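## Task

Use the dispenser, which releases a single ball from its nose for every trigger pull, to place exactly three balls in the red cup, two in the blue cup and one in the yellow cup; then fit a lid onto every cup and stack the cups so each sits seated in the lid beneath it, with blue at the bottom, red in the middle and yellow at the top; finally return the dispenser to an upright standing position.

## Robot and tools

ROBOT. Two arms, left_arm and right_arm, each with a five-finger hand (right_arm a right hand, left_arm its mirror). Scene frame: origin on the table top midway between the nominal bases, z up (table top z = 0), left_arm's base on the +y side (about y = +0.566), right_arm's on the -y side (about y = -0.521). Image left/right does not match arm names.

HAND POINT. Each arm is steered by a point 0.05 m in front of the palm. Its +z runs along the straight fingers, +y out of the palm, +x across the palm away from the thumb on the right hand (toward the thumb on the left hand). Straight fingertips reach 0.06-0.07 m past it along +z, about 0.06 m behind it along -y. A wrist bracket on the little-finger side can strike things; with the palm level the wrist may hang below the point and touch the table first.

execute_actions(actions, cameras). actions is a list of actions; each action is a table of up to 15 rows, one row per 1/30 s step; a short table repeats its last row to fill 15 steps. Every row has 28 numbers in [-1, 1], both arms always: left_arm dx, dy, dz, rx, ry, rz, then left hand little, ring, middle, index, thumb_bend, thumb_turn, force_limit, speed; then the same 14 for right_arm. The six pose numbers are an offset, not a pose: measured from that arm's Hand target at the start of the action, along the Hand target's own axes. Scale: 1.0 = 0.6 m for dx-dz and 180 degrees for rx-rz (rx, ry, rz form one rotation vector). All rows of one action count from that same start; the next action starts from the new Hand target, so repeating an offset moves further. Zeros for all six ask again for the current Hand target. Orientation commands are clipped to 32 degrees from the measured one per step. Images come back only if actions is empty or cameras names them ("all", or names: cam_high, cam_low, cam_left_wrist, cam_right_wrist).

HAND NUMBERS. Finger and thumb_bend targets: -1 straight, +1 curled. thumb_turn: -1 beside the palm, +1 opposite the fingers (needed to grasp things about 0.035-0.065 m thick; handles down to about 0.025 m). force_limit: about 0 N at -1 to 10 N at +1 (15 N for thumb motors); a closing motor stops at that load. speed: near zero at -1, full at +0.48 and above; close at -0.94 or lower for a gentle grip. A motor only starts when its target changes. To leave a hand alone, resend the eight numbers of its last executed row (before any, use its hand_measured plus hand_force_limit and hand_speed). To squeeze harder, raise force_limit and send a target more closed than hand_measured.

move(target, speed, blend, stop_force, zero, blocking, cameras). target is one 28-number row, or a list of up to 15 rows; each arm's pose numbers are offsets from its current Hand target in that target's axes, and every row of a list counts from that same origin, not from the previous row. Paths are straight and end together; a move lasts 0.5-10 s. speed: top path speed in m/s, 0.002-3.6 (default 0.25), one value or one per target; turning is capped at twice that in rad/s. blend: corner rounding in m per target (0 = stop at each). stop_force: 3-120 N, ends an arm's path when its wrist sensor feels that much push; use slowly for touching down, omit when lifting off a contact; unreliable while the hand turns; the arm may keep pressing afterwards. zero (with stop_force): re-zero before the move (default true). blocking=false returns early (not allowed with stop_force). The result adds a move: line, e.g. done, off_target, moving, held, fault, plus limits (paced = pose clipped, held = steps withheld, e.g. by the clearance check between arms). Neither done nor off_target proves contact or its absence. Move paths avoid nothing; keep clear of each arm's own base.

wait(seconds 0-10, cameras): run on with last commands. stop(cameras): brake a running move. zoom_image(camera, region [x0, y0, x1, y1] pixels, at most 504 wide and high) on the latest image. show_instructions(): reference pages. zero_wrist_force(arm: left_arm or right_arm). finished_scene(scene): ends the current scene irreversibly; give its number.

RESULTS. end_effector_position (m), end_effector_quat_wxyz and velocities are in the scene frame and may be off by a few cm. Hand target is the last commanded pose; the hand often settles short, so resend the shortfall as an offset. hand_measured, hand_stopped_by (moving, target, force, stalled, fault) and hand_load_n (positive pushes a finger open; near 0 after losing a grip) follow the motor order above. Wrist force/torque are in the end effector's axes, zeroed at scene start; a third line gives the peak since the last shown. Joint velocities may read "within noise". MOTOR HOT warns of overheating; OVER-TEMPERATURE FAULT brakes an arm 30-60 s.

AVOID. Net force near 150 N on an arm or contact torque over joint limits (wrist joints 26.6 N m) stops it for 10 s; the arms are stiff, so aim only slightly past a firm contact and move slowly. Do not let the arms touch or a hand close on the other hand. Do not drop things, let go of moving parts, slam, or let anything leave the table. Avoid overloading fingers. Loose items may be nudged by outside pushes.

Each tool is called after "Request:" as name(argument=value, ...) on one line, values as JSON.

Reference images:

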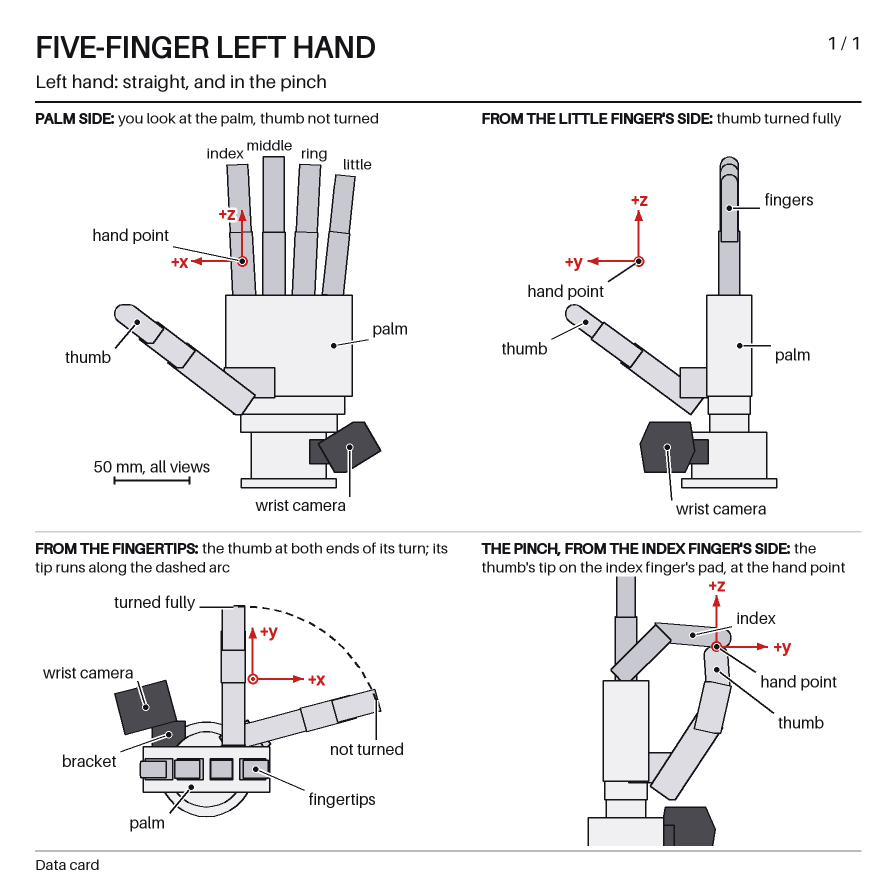

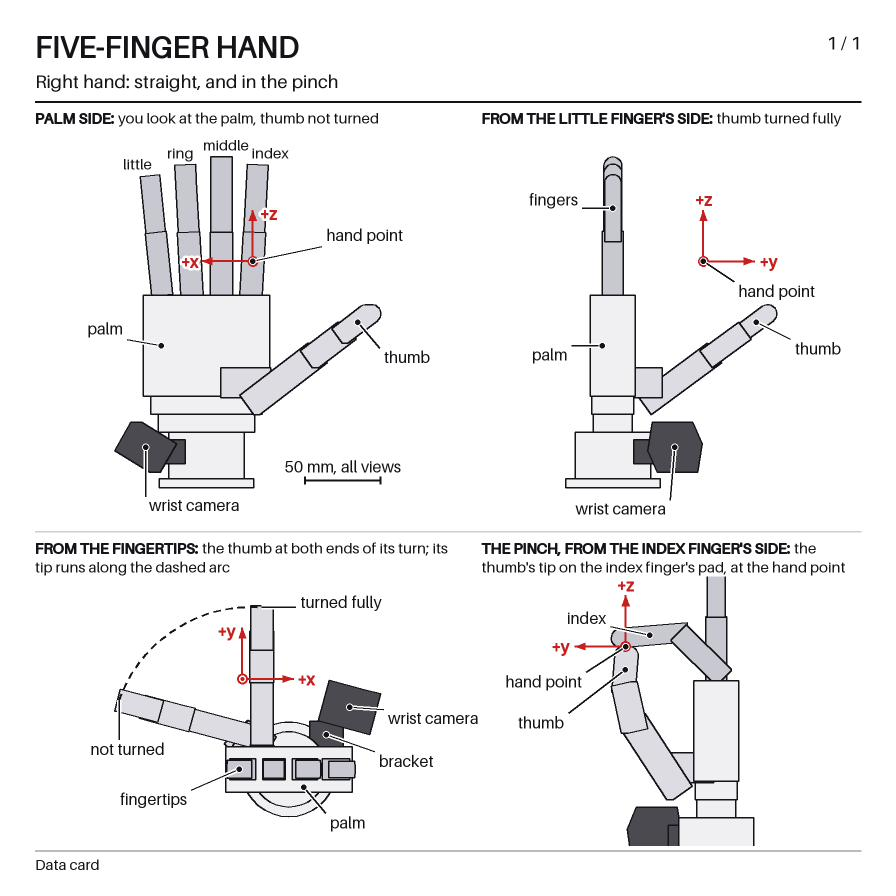

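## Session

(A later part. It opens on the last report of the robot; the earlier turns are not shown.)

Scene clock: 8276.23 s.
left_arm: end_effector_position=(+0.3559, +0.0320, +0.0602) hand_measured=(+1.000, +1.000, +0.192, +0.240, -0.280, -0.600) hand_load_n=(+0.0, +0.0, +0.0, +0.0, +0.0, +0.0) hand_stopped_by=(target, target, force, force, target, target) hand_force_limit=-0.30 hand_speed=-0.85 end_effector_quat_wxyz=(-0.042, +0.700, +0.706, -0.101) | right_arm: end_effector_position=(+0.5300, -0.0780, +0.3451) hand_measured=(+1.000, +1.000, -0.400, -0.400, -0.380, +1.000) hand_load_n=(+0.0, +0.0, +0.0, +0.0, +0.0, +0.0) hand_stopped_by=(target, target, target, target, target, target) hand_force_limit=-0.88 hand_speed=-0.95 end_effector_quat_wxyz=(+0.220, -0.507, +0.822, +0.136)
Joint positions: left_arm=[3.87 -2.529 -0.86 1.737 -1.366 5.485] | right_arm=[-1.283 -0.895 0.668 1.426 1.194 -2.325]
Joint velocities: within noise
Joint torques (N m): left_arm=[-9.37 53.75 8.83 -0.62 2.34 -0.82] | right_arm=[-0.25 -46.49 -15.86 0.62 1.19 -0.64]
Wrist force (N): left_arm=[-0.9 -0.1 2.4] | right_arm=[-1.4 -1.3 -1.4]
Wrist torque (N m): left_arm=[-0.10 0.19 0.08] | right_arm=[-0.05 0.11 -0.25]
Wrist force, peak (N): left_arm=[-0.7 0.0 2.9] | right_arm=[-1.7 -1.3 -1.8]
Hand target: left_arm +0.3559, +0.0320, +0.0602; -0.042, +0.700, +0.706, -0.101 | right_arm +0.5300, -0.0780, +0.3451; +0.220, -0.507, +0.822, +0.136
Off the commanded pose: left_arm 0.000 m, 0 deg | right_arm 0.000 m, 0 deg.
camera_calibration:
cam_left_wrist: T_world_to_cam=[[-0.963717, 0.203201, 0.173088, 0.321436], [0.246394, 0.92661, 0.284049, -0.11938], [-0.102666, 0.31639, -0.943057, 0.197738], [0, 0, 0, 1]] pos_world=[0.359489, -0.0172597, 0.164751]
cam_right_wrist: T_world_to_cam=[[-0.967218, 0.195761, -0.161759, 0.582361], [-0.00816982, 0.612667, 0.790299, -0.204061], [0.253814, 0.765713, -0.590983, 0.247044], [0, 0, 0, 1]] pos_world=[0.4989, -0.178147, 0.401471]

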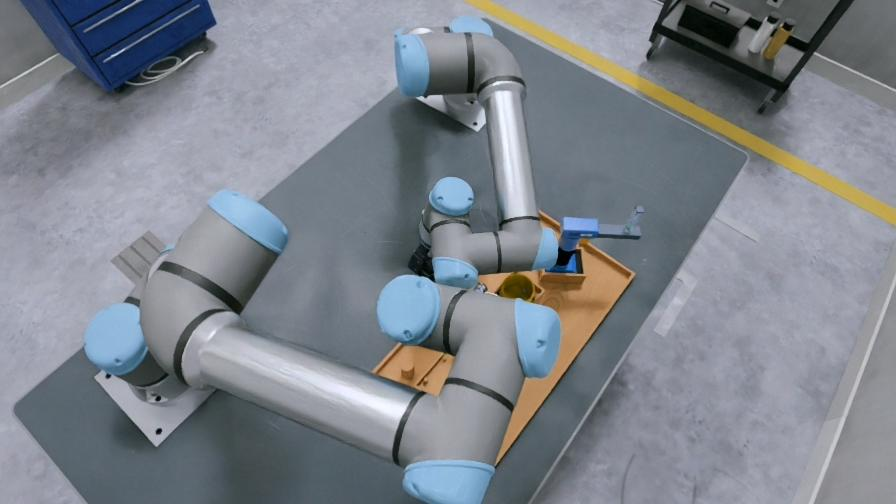

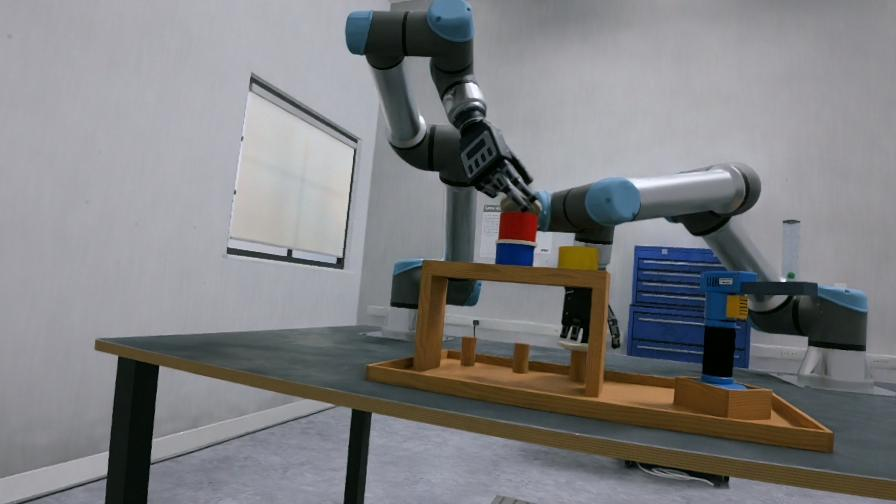

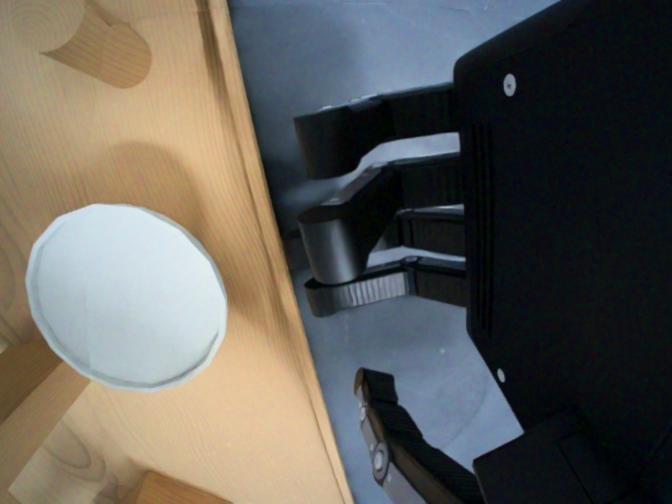

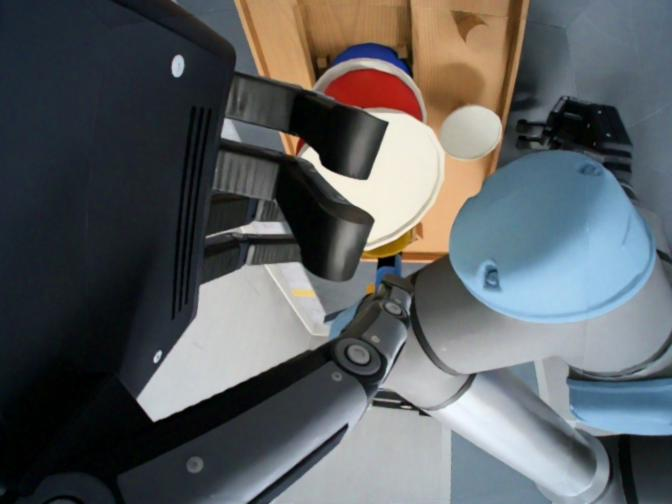

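Request:
zoom_image(camera="cam_low", region=[440, 140, 620, 280])

Request:
move(target=[0.0773,-0.1459,0.0236,0,0,0,1,1,0.35,0.35,-0.28,-0.6,-0.3,-0.85,0,0,0,0,0,0,1,1,-0.4,-0.4,-0.38,1,-0.88,-0.95], speed=0.1, cameras=["cam_high","cam_low","cam_right_wrist"])

Scaled by 2.800 from the camera's 896x504 image, which has a finer 1280x720 frame.

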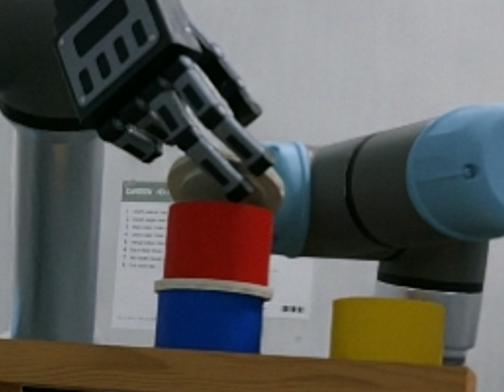

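Scene clock: 8288.20 s.
left_arm: end_effector_position=(+0.2666, +0.0770, +0.0601) hand_measured=(+1.000, +1.000, +0.192, +0.240, -0.280, -0.600) hand_load_n=(+0.0, +0.0, +0.0, +0.0, +0.0, +0.0) hand_stopped_by=(target, target, force, force, target, target) hand_force_limit=-0.30 hand_speed=-0.85 end_effector_quat_wxyz=(-0.042, +0.700, +0.706, -0.101) | right_arm: end_effector_position=(+0.5300, -0.0780, +0.3451) hand_measured=(+1.000, +1.000, -0.400, -0.400, -0.380, +1.000) hand_load_n=(+0.0, +0.0, +0.0, +0.0, +0.0, +0.0) hand_stopped_by=(target, target, target, target, target, target) hand_force_limit=-0.88 hand_speed=-0.95 end_effector_quat_wxyz=(+0.220, -0.507, +0.822, +0.136)
Joint positions: left_arm=[3.81 -2.31 -1.264 1.935 -1.362 5.423] | right_arm=[-1.283 -0.895 0.668 1.426 1.194 -2.325]
Joint torques (N m): left_arm=[-11.28 47.85 6.67 -0.37 2.99 -1.68] | right_arm=[-0.56 -47.34 -16.56 0.56 1.15 -0.43]
Wrist force (N): left_arm=[-0.6 -0.7 2.6] | right_arm=[-1.4 -1.1 -1.8]
Wrist torque (N m): left_arm=[-0.19 0.16 0.13] | right_arm=[0.00 0.13 -0.26]
Wrist force, peak (N): left_arm=[-0.9 -0.1 3.2] | right_arm=[-1.3 -1.4 -2.1]
Hand target: left_arm +0.2665, +0.0771, +0.0601; -0.042, +0.700, +0.706, -0.101 | right_arm +0.5300, -0.0780, +0.3451; +0.220, -0.507, +0.822, +0.136
Off the commanded pose: left_arm 0.000 m, 0 deg | right_arm 0.000 m, 0 deg.
move: done
camera_calibration:
cam_right_wrist: T_world_to_cam=[[-0.967218, 0.195761, -0.161759, 0.582361], [-0.00816982, 0.612667, 0.790299, -0.204061], [0.253814, 0.765713, -0.590983, 0.247044], [0, 0, 0, 1]] pos_world=[0.4989, -0.178147, 0.401471]
Images, in order (width x height): cam_high 896x504, cam_low 896x504, cam_right_wrist 672x504.

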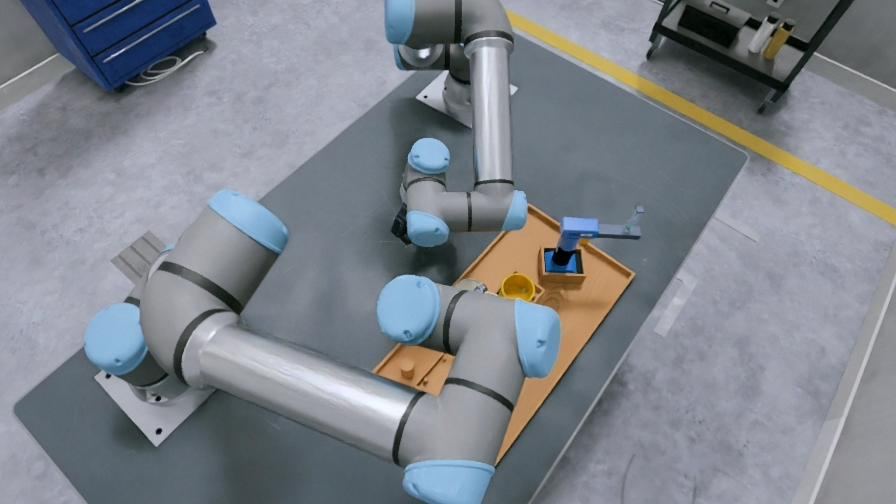

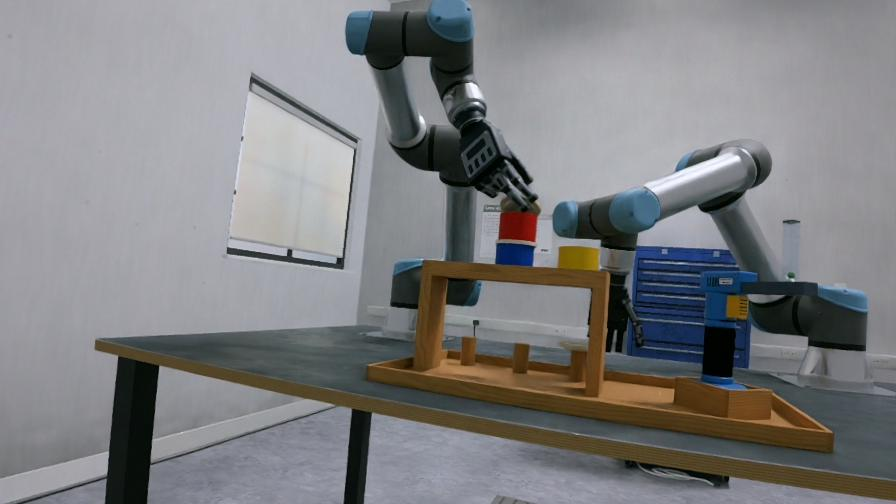

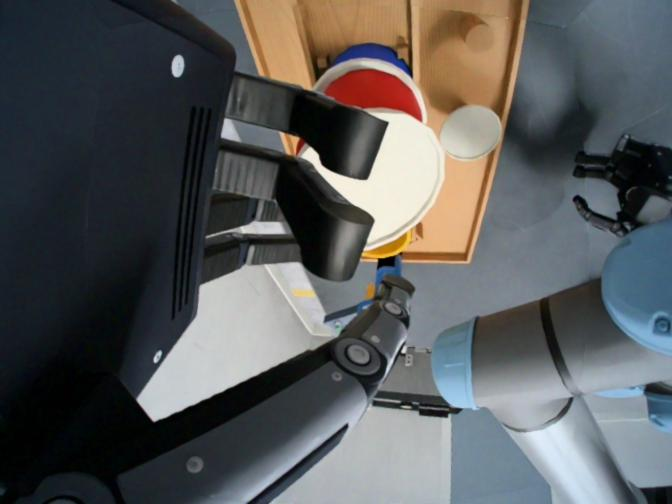

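Request:
move(target=[0.305,-0.067,-0.354,0,0,0,1,1,0.35,0.35,-0.28,-0.6,-0.3,-0.85,0,0,0,0,0,0,1,1,-0.4,-0.4,-0.38,1,-0.88,-0.95], speed=0.25, cameras=["cam_high","cam_low","cam_right_wrist"])

Request:
zoom_image(camera="cam_right_wrist", region=[200, 40, 520, 300])

Request:
zoom_image(camera="cam_low", region=[470, 170, 570, 280])

Request:
zoom_image(camera="cam_high", region=[420, 240, 580, 340])

Scene clock: 8317.47 s.
left_arm: end_effector_position=(+0.2668, +0.2773, +0.2601) hand_measured=(+1.000, +1.000, +0.192, +0.240, -0.280, -0.600) hand_load_n=(+0.0, +0.0, +0.0, +0.5, +0.0, +0.0) hand_stopped_by=(target, target, force, force, target, target) hand_force_limit=-0.30 hand_speed=-0.85 end_effector_quat_wxyz=(-0.042, +0.700, +0.706, -0.101) | right_arm: end_effector_position=(+0.5300, -0.0780, +0.3451) hand_measured=(+1.000, +1.000, -0.400, -0.400, -0.380, +1.000) hand_load_n=(+0.0, +0.0, +0.0, +0.0, +0.0, +0.0) hand_stopped_by=(target, target, target, target, target, target) hand_force_limit=-0.88 hand_speed=-0.95 end_effector_quat_wxyz=(+0.220, -0.507, +0.822, +0.136)
Joint positions: left_arm=[4.151 -1.764 -1.567 1.626 -1.397 5.769] | right_arm=[-1.283 -0.895 0.668 1.426 1.194 -2.325]
Joint torques (N m): left_arm=[11.26 30.94 8.24 -4.41 -2.55 1.55] | right_arm=[-2.36 -48.33 -16.61 0.59 0.98 -0.39]
Wrist force (N): left_arm=[-0.5 -0.2 2.3] | right_arm=[-1.2 -1.4 -1.7]
Wrist torque (N m): left_arm=[-0.11 0.13 -0.12] | right_arm=[-0.05 0.10 -0.25]
Wrist force, peak (N): left_arm=[-1.2 -0.5 3.4] | right_arm=[-1.5 -1.3 -2.1]
Hand target: left_arm +0.2668, +0.2775, +0.2602; -0.042, +0.700, +0.706, -0.101 | right_arm +0.5300, -0.0780, +0.3451; +0.220, -0.507, +0.822, +0.136
Off the commanded pose: left_arm 0.000 m, 0 deg | right_arm 0.000 m, 0 deg.
move: done
camera_calibration:
cam_right_wrist: T_world_to_cam=[[-0.967218, 0.195761, -0.161759, 0.582361], [-0.00816982, 0.612667, 0.790299, -0.204061], [0.253814, 0.765713, -0.590983, 0.247044], [0, 0, 0, 1]] pos_world=[0.4989, -0.178147, 0.401471]
Images, in order (width x height): cam_high 896x504, cam_low 896x504, cam_right_wrist 672x504.

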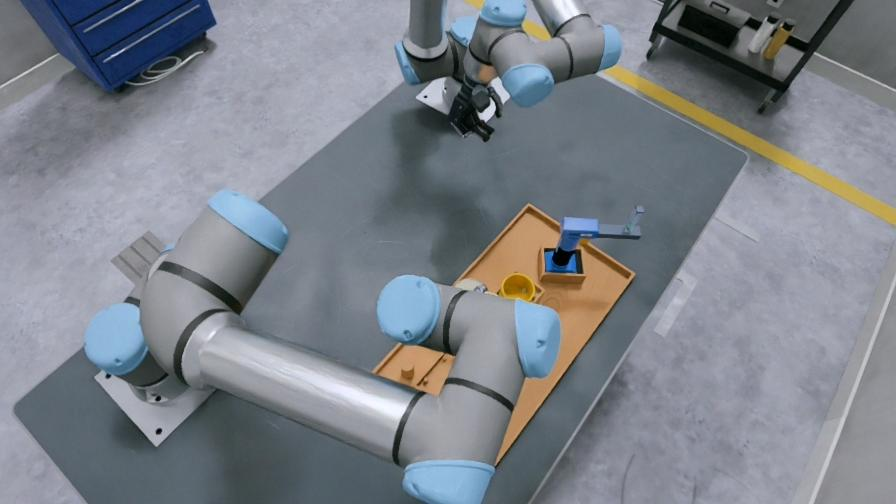

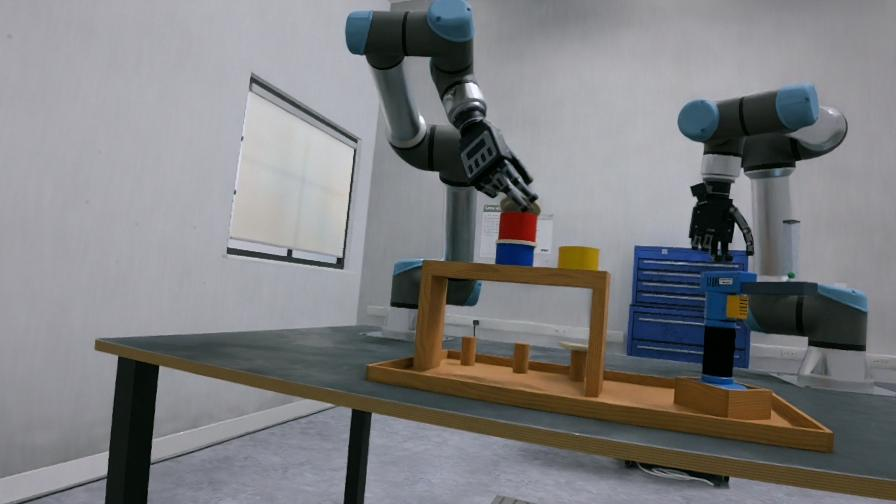

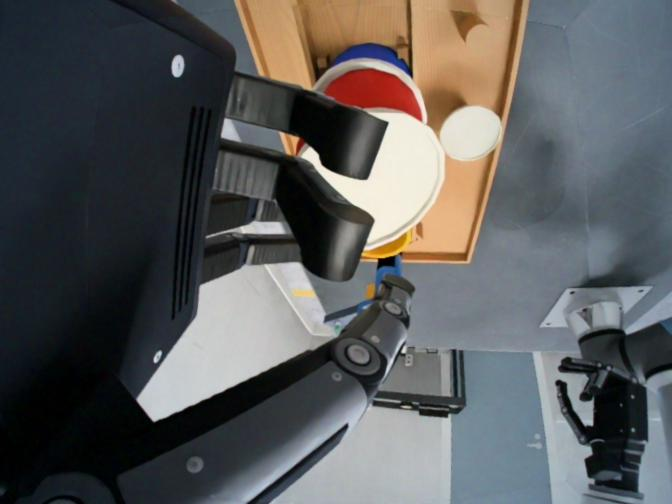

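Scaled by 1.575 from the camera's 672x504 image, which has a finer 960x720 frame.

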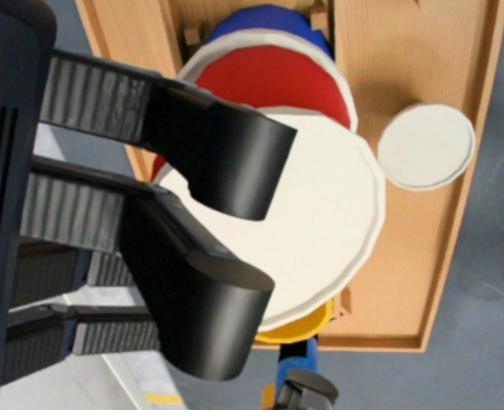

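Scaled by 4.582 from the camera's 896x504 image, which has a finer 1280x720 frame.

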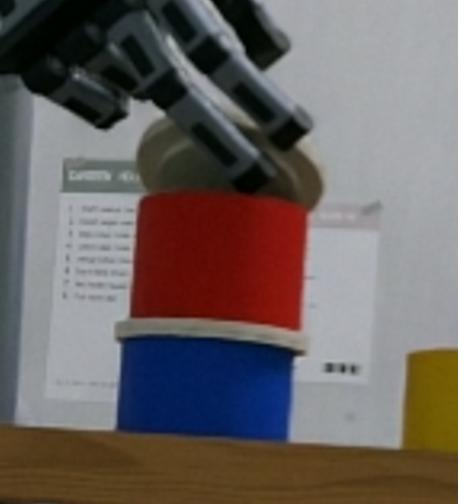

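Scaled by 3.150 from the camera's 896x504 image, which has a finer 1280x720 frame.

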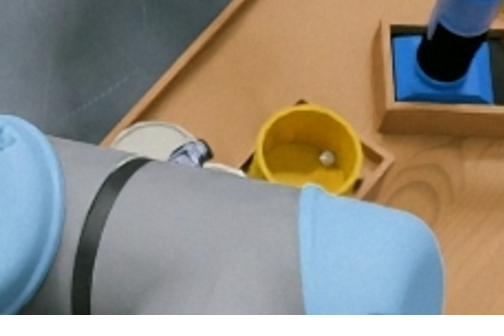

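Request:
move(target=[0,0,0,0,0,0,1,1,0.35,0.35,-0.28,-0.6,-0.3,-0.85,0,0,0,0,0,0,1,1,-0.55,-0.55,-0.38,1,-0.5,-0.92], speed=0.1, cameras=["cam_low","cam_right_wrist"])

Request:
zoom_image(camera="cam_right_wrist", region=[200, 40, 520, 300])

Request:
zoom_image(camera="cam_low", region=[470, 170, 570, 280])

Scene clock: 8363.93 s.
left_arm: end_effector_position=(+0.2668, +0.2775, +0.2602) hand_measured=(+1.000, +1.000, +0.192, +0.240, -0.280, -0.600) hand_load_n=(+0.0, +0.0, +0.0, +0.0, +0.0, +0.0) hand_stopped_by=(target, target, force, force, target, target) hand_force_limit=-0.30 hand_speed=-0.85 end_effector_quat_wxyz=(-0.042, +0.700, +0.706, -0.101) | right_arm: end_effector_position=(+0.5300, -0.0780, +0.3451) hand_measured=(+1.000, +1.000, -0.550, -0.550, -0.380, +1.000) hand_load_n=(+0.0, +0.0, -0.5, +0.0, +0.0, +0.0) hand_stopped_by=(target, target, target, target, target, target) hand_force_limit=-0.50 hand_speed=-0.92 end_effector_quat_wxyz=(+0.220, -0.507, +0.822, +0.136)
Joint positions: left_arm=[4.151 -1.764 -1.567 1.625 -1.397 5.77] | right_arm=[-1.283 -0.895 0.668 1.426 1.194 -2.325]
Joint torques (N m): left_arm=[9.67 29.93 8.13 -4.04 -2.29 1.61] | right_arm=[-3.81 -50.78 -17.6 0.86 1.02 -0.42]
Wrist force (N): left_arm=[-0.6 -0.1 2.4] | right_arm=[-1.4 -0.8 -2.0]
Wrist torque (N m): left_arm=[-0.12 0.16 -0.13] | right_arm=[0.00 0.12 -0.24]
Wrist force, peak (N): left_arm=[-0.5 -0.3 3.0] | right_arm=[-1.6 -0.8 -3.2]
Hand target: left_arm +0.2668, +0.2775, +0.2602; -0.042, +0.700, +0.706, -0.101 | right_arm +0.5300, -0.0780, +0.3451; +0.220, -0.507, +0.822, +0.136
Off the commanded pose: left_arm 0.000 m, 0 deg | right_arm 0.000 m, 0 deg.
move: done
camera_calibration:
cam_right_wrist: T_world_to_cam=[[-0.967219, 0.195821, -0.161683, 0.582342], [-0.00807658, 0.612648, 0.790315, -0.204117], [0.253815, 0.765714, -0.590983, 0.247044], [0, 0, 0, 1]] pos_world=[0.4989, -0.178147, 0.401471]
Images, in order (width x height): cam_low 896x504, cam_right_wrist 672x504.

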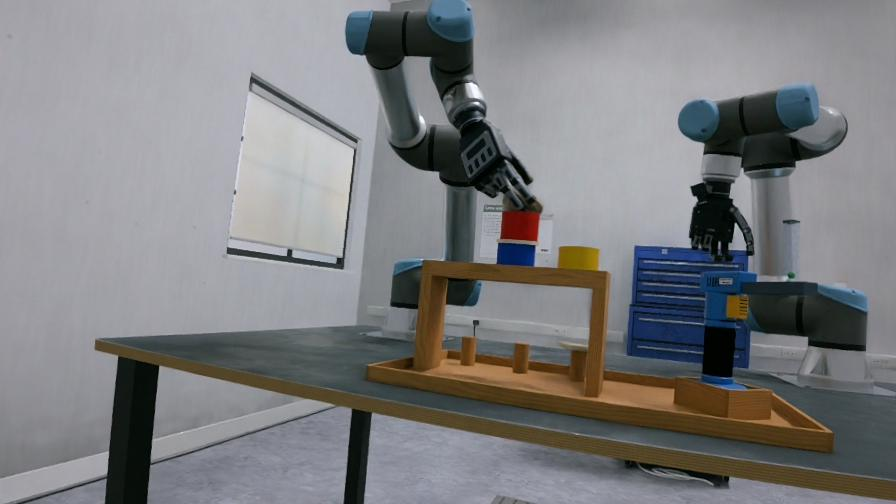

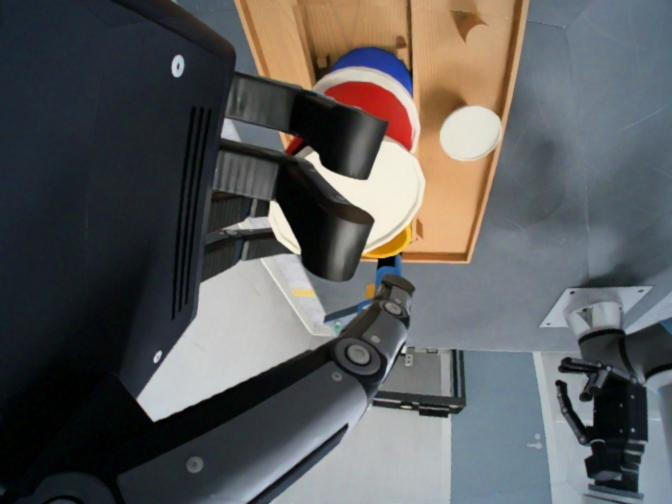

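Scaled by 1.575 from the camera's 672x504 image, which has a finer 960x720 frame.

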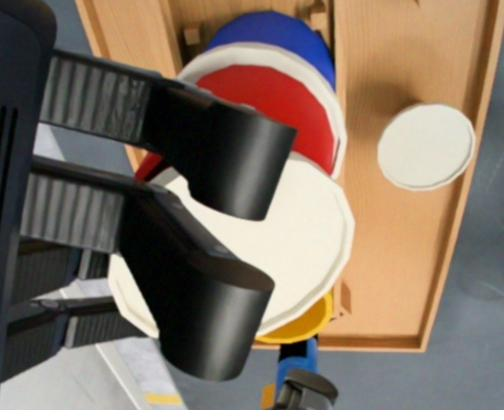

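Scaled by 4.582 from the camera's 896x504 image, which has a finer 1280x720 frame.

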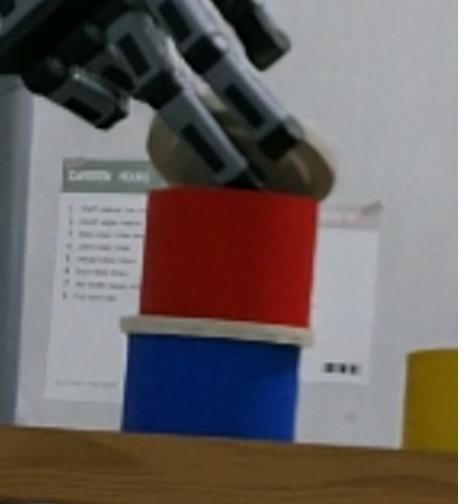

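Request:
zoom_image(camera="cam_low", region=[494, 180, 554, 220])

Request:
zoom_image(camera="cam_right_wrist", region=[260, 100, 440, 280])

Scaled by 8.400 from the camera's 896x504 image, which has a finer 1280x720 frame.

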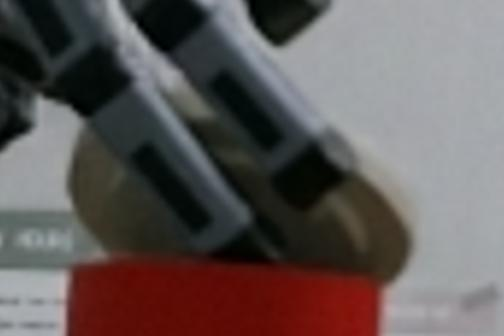

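Scaled by 2.800 from the camera's 672x504 image, which has a finer 960x720 frame.

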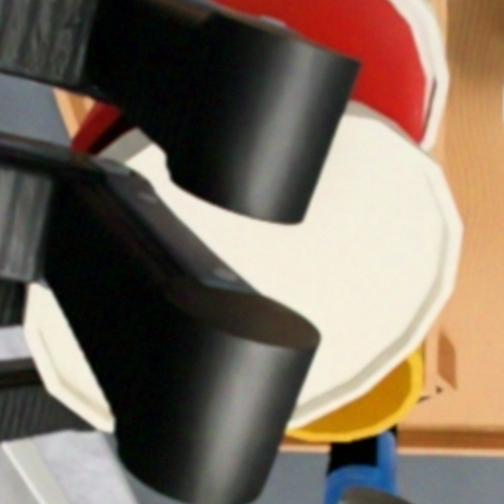

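Request:
move(target=[0,0,0,0,0,0,1,1,0.35,0.35,-0.28,-0.6,-0.3,-0.85,0,0,0,0,0,0,1,1,-0.52,-0.52,-0.8,1,-0.5,-0.92], speed=0.1, cameras=["cam_low","cam_right_wrist"])

Request:
zoom_image(camera="cam_low", region=[470, 170, 570, 280])

Scene clock: 8550.33 s.
left_arm: end_effector_position=(+0.2668, +0.2775, +0.2602) hand_measured=(+1.000, +1.000, +0.192, +0.240, -0.280, -0.600) hand_load_n=(+0.0, +0.0, +0.0, +0.0, +0.0, +0.0) hand_stopped_by=(target, target, force, force, target, target) hand_force_limit=-0.30 hand_speed=-0.85 end_effector_quat_wxyz=(-0.042, +0.700, +0.706, -0.101) | right_arm: end_effector_position=(+0.5300, -0.0780, +0.3451) hand_measured=(+1.000, +1.000, -0.520, -0.520, -0.800, +1.000) hand_load_n=(+0.0, +0.0, +0.0, +0.0, +0.0, +0.0) hand_stopped_by=(target, target, target, target, target, target) hand_force_limit=-0.50 hand_speed=-0.92 end_effector_quat_wxyz=(+0.220, -0.507, +0.822, +0.136)
Joint positions: left_arm=[4.151 -1.764 -1.567 1.625 -1.397 5.77] | right_arm=[-1.283 -0.895 0.668 1.426 1.194 -2.325]
Joint torques (N m): left_arm=[10.08 30.79 8.24 -4.54 -0.43 1.45] | right_arm=[-3.95 -50.41 -17.99 0.77 1 -0.46]
Wrist force (N): left_arm=[-0.4 -0.2 2.4] | right_arm=[-1.3 -1.0 -1.5]
Wrist torque (N m): left_arm=[-0.12 0.13 -0.13] | right_arm=[-0.01 0.10 -0.24]
Wrist force, peak (N): left_arm=[-0.4 0.0 2.9] | right_arm=[-1.4 -0.8 -2.5]
Hand target: left_arm +0.2668, +0.2775, +0.2602; -0.042, +0.700, +0.706, -0.101 | right_arm +0.5300, -0.0780, +0.3451; +0.220, -0.507, +0.822, +0.136
Off the commanded pose: left_arm 0.000 m, 0 deg | right_arm 0.000 m, 0 deg.
move: done
camera_calibration:
cam_right_wrist: T_world_to_cam=[[-0.967219, 0.195821, -0.161683, 0.582342], [-0.00807658, 0.612648, 0.790315, -0.204117], [0.253815, 0.765714, -0.590983, 0.247044], [0, 0, 0, 1]] pos_world=[0.4989, -0.178147, 0.401471]
Images, in order (width x height): cam_low 896x504, cam_right_wrist 672x504.

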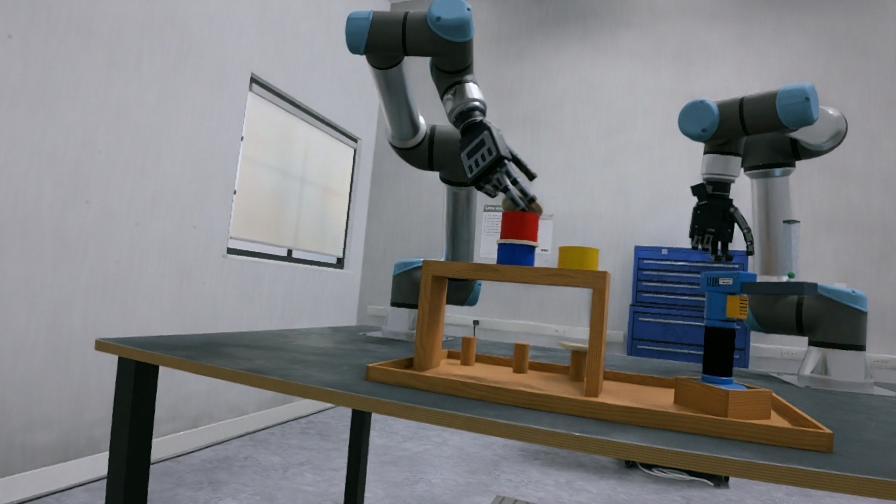

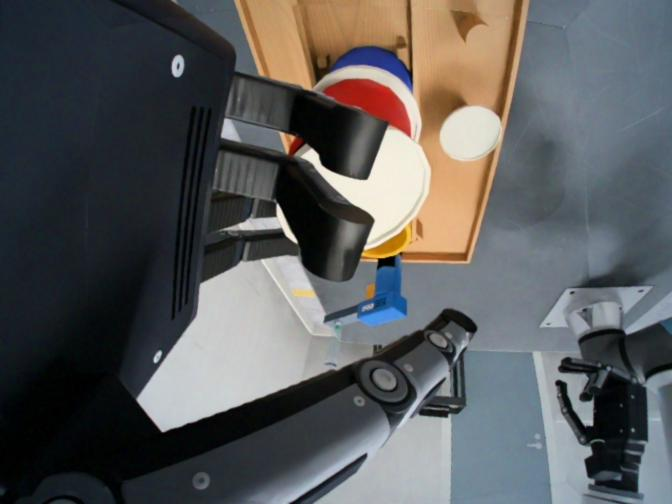

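Scaled by 4.582 from the camera's 896x504 image, which has a finer 1280x720 frame.

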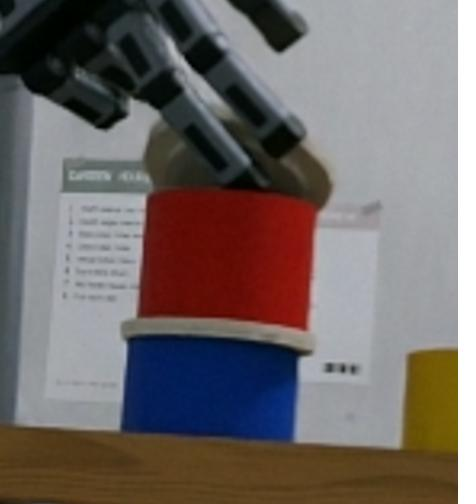

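Now withdraw along the finger link axis, slowly.

Request:
move(target=[0,0,0,0,0,0,1,1,0.35,0.35,-0.28,-0.6,-0.3,-0.85,0,-0.0187,-0.0223,0,0,0,1,1,-0.52,-0.52,-0.8,1,-0.5,-0.92], speed=0.03, cameras=["cam_low","cam_right_wrist"])

Request:
zoom_image(camera="cam_low", region=[470, 170, 570, 280])

Scene clock: 8557.67 s.
left_arm: end_effector_position=(+0.2668, +0.2775, +0.2602) hand_measured=(+1.000, +1.000, +0.192, +0.240, -0.280, -0.600) hand_load_n=(+0.0, +0.0, +0.0, +0.0, +0.0, +0.0) hand_stopped_by=(target, target, force, force, target, target) hand_force_limit=-0.30 hand_speed=-0.85 end_effector_quat_wxyz=(-0.042, +0.700, +0.706, -0.101) | right_arm: end_effector_position=(+0.5370, -0.0890, +0.3566) hand_measured=(+1.000, +1.000, -0.520, -0.520, -0.800, +1.000) hand_load_n=(+0.0, +0.0, +0.0, +0.0, +0.0, -0.5) hand_stopped_by=(target, target, target, target, target, target) hand_force_limit=-0.50 hand_speed=-0.92 end_effector_quat_wxyz=(+0.220, -0.507, +0.822, +0.136) end_effector_velocity=(+0.001, +0.000, +0.001) end_effector_angular_velocity=(+0.001, -0.001, +0.001)
Joint positions: left_arm=[4.151 -1.764 -1.567 1.625 -1.397 5.77] | right_arm=[-1.305 -0.881 0.615 1.473 1.186 -2.347]
Joint velocities: left_arm=[within noise] | right_arm=[-0.001 0.002 -0.005 0.002 -0.001 -0.001]
Joint torques (N m): left_arm=[9.74 30.32 8 -4.57 1.61 1.36] | right_arm=[-6.28 -40.11 -30.83 4.07 -3.21 -1]
Wrist force (N): left_arm=[-0.5 -0.1 2.5] | right_arm=[-1.1 -1.5 -1.2]
Wrist torque (N m): left_arm=[-0.12 0.14 -0.12] | right_arm=[-0.10 0.09 -0.06]
Wrist force, peak (N): left_arm=[-0.6 -0.4 3.0] | right_arm=[-1.5 -1.2 -1.9]
Hand target: left_arm +0.2668, +0.2775, +0.2602; -0.042, +0.700, +0.706, -0.101 | right_arm +0.5370, -0.0890, +0.3566; +0.220, -0.507, +0.822, +0.136
Off the commanded pose: left_arm 0.000 m, 0 deg | right_arm 0.000 m, 0 deg.
move: done
camera_calibration:
cam_right_wrist: T_world_to_cam=[[-0.967194, 0.195834, -0.161817, 0.593073], [-0.0081704, 0.612668, 0.790299, -0.206353], [0.253908, 0.765694, -0.590968, 0.260455], [0, 0, 0, 1]] pos_world=[0.5058, -0.189147, 0.412971]
Images, in order (width x height): cam_low 896x504, cam_right_wrist 672x504.

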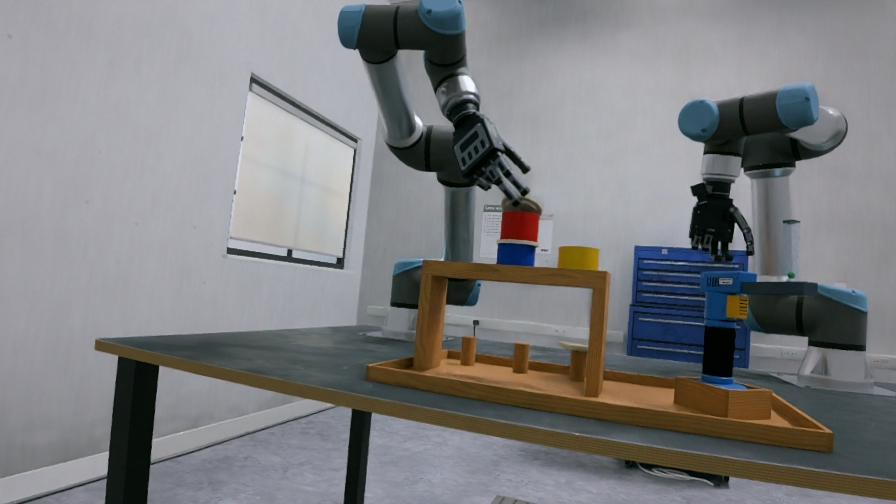

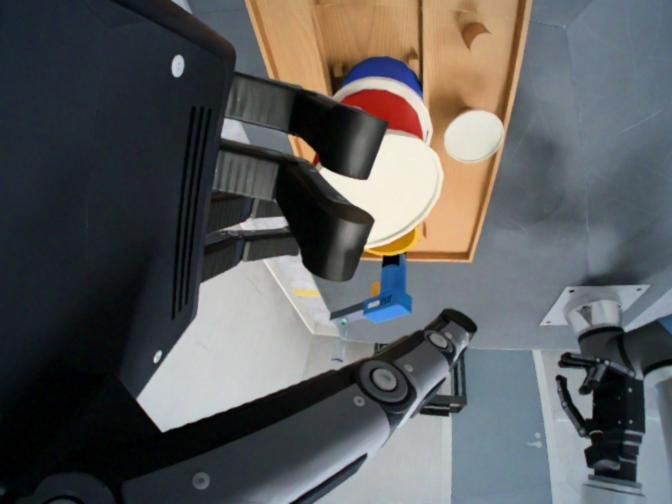

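Scaled by 4.582 from the camera's 896x504 image, which has a finer 1280x720 frame.

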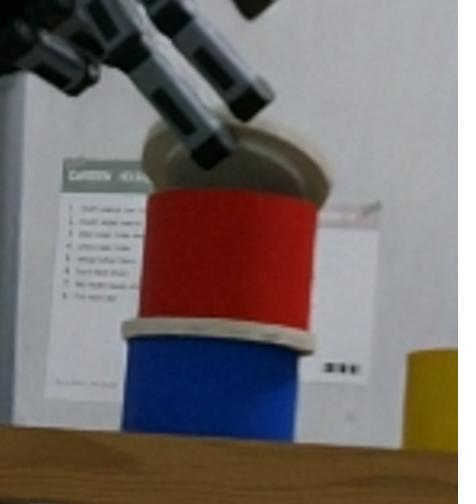

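Request:
move(target=[0,0,0,0,0,0,1,1,0.35,0.35,-0.28,-0.6,-0.3,-0.85,0,-0.0187,-0.0223,0,0,0,1,1,-0.52,-0.52,-0.8,1,-0.5,-0.92], speed=0.03, cameras=["cam_low","cam_right_wrist"])

Request:
zoom_image(camera="cam_low", region=[470, 170, 570, 280])

Scene clock: 8564.37 s.
left_arm: end_effector_position=(+0.2668, +0.2775, +0.2602) hand_measured=(+1.000, +1.000, +0.192, +0.240, -0.280, -0.600) hand_load_n=(+0.0, +0.0, +0.0, +0.0, +0.0, +0.0) hand_stopped_by=(target, target, force, force, target, target) hand_force_limit=-0.30 hand_speed=-0.85 end_effector_quat_wxyz=(-0.042, +0.700, +0.706, -0.101) | right_arm: end_effector_position=(+0.5440, -0.1000, +0.3682) hand_measured=(+1.000, +1.000, -0.520, -0.520, -0.800, +1.000) hand_load_n=(+0.5, +0.0, +0.0, +0.0, +0.0, -0.5) hand_stopped_by=(target, target, target, target, target, target) hand_force_limit=-0.50 hand_speed=-0.92 end_effector_quat_wxyz=(+0.220, -0.507, +0.822, +0.136)
Joint positions: left_arm=[4.151 -1.764 -1.567 1.625 -1.397 5.77] | right_arm=[-1.327 -0.862 0.553 1.524 1.178 -2.37]
Joint torques (N m): left_arm=[10.21 30.15 8.29 -4.56 1.76 1.11] | right_arm=[-6.31 -39.85 -29.99 4.23 -3.25 -0.83]
Wrist force (N): left_arm=[-0.6 -0.1 2.3] | right_arm=[-1.0 -1.1 -1.9]
Wrist torque (N m): left_arm=[-0.11 0.15 -0.13] | right_arm=[0.03 0.12 -0.06]
Wrist force, peak (N): left_arm=[-0.9 -0.4 2.8] | right_arm=[-1.1 -1.4 -2.0]
Hand target: left_arm +0.2668, +0.2775, +0.2602; -0.042, +0.700, +0.706, -0.101 | right_arm +0.5441, -0.1001, +0.3682; +0.220, -0.507, +0.822, +0.136
Off the commanded pose: left_arm 0.000 m, 0 deg | right_arm 0.000 m, 0 deg.
move: done
camera_calibration:
cam_right_wrist: T_world_to_cam=[[-0.96719, 0.195847, -0.161827, 0.603976], [-0.00819094, 0.612608, 0.790345, -0.208744], [0.253923, 0.765739, -0.590904, 0.273904], [0, 0, 0, 1]] pos_world=[0.512899, -0.200147, 0.42457]
Images, in order (width x height): cam_low 896x504, cam_right_wrist 672x504.

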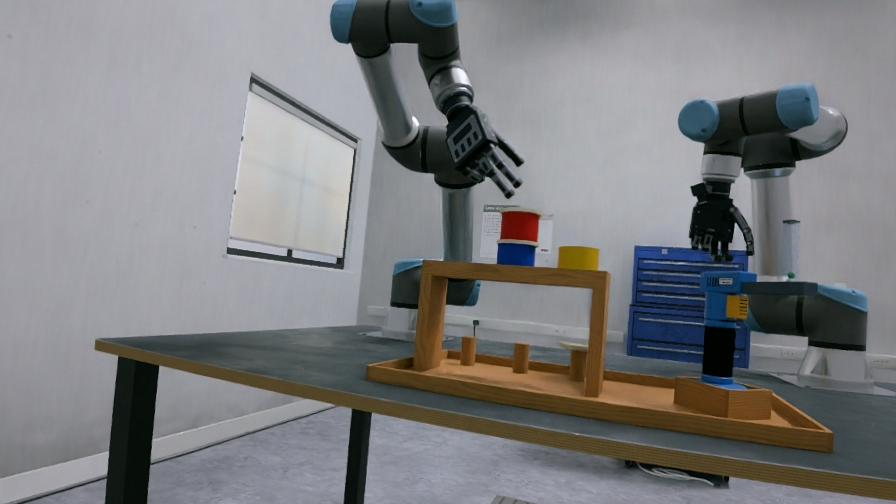

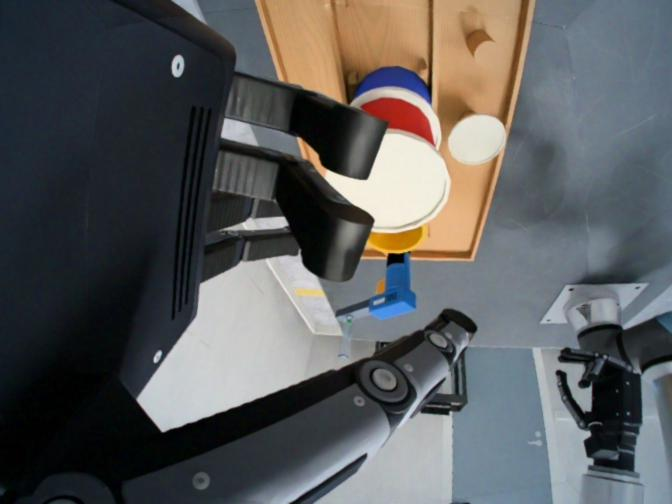

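Scaled by 4.582 from the camera's 896x504 image, which has a finer 1280x720 frame.

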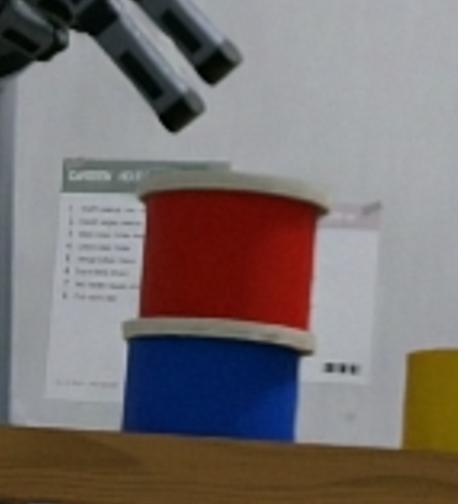

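Request:
move(target=[[0,0,0,0,0,0,1,1,0.35,0.35,-0.28,-0.6,-0.3,-0.85,-0.0105,0,-0.167,0,0,0,1,1,-0.52,-0.52,-0.8,1,-0.5,-0.92],[0,0,0,0,0,0,1,1,0.35,0.35,-0.28,-0.6,-0.3,-0.85,0.144,0.169,-0.145,0.2601,0.0819,-0.2121,1,1,-0.52,-0.52,-0.8,1,-0.5,-0.92]], speed=[0.15,0.3], blend=0.03, cameras=["cam_high","cam_low"])

Request:
zoom_image(camera="cam_low", region=[470, 170, 620, 280])

Request:
zoom_image(camera="cam_high", region=[420, 250, 560, 360])

Scene clock: 8610.13 s.
left_arm: end_effector_position=(+0.2668, +0.2775, +0.2602) hand_measured=(+1.000, +1.000, +0.192, +0.240, -0.280, -0.600) hand_load_n=(+0.0, +0.0, +0.0, +0.0, +0.0, +0.0) hand_stopped_by=(target, target, force, force, target, target) hand_force_limit=-0.30 hand_speed=-0.85 end_effector_quat_wxyz=(-0.042, +0.700, +0.706, -0.101) | right_arm: end_effector_position=(+0.4003, -0.1601, +0.4005) hand_measured=(+1.000, +1.000, -0.520, -0.520, -0.800, +1.000) hand_load_n=(+0.0, +0.0, +0.0, +0.0, -0.5, +0.0) hand_stopped_by=(target, target, target, target, target, target) hand_force_limit=-0.50 hand_speed=-0.92 end_effector_quat_wxyz=(+0.328, -0.626, +0.624, -0.335)
Joint positions: left_arm=[4.151 -1.764 -1.567 1.625 -1.397 5.77] | right_arm=[-0.896 -1.451 1.24 0.925 2.115 -2.732]
Joint torques (N m): left_arm=[9.78 28.75 10.01 -4.65 1.6 0.29] | right_arm=[5.63 -33.89 -12.17 -1.39 2.64 -1.08]
Wrist force (N): left_arm=[-0.6 -0.2 2.3] | right_arm=[-0.4 -2.2 -1.3]
Wrist torque (N m): left_arm=[-0.12 0.15 -0.13] | right_arm=[0.08 0.06 0.05]
Wrist force, peak (N): left_arm=[-0.8 0.1 3.0] | right_arm=[-1.3 -2.1 -2.0]
Hand target: left_arm +0.2668, +0.2775, +0.2602; -0.042, +0.700, +0.706, -0.101 | right_arm +0.4003, -0.1601, +0.4005; -0.328, +0.626, -0.623, +0.335
Off the commanded pose: left_arm 0.000 m, 0 deg | right_arm 0.000 m, 0 deg.
move: done
Images, in order (width x height): cam_high 896x504, cam_low 896x504.

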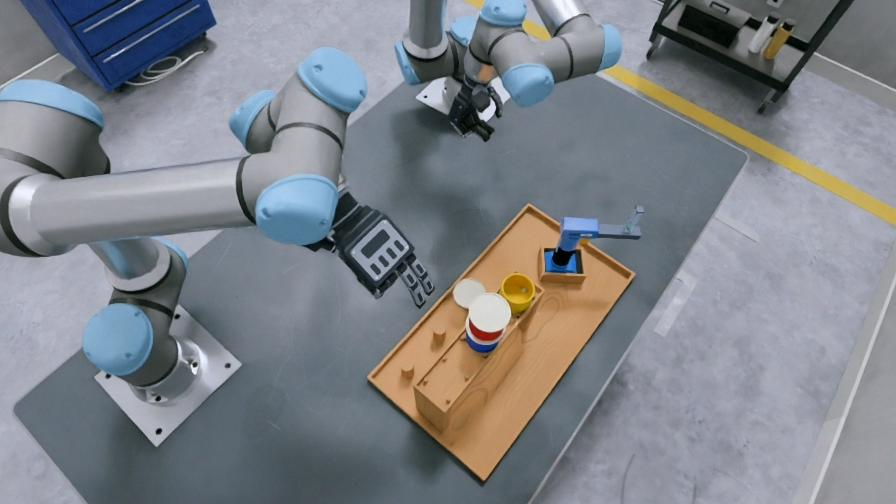

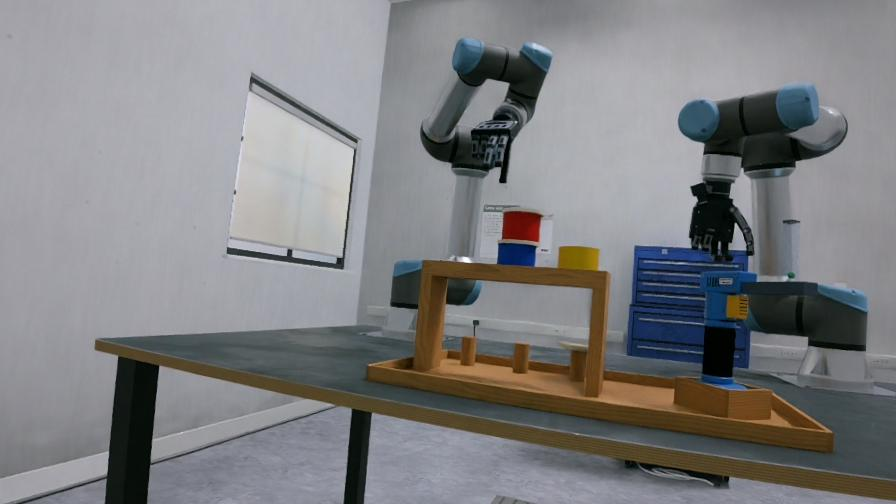

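Scaled by 3.360 from the camera's 896x504 image, which has a finer 1280x720 frame.

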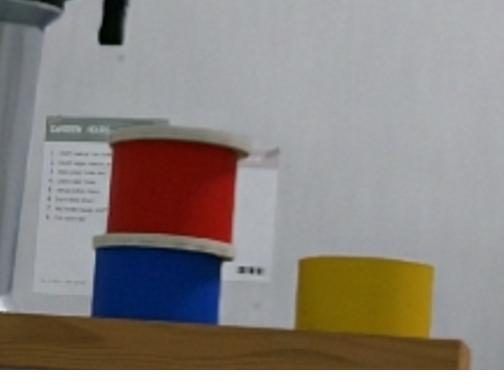

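Scaled by 3.600 from the camera's 896x504 image, which has a finer 1280x720 frame.

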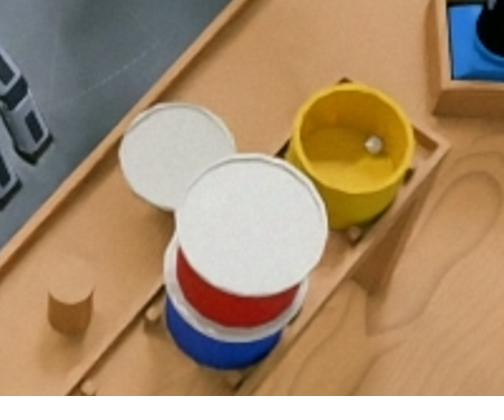

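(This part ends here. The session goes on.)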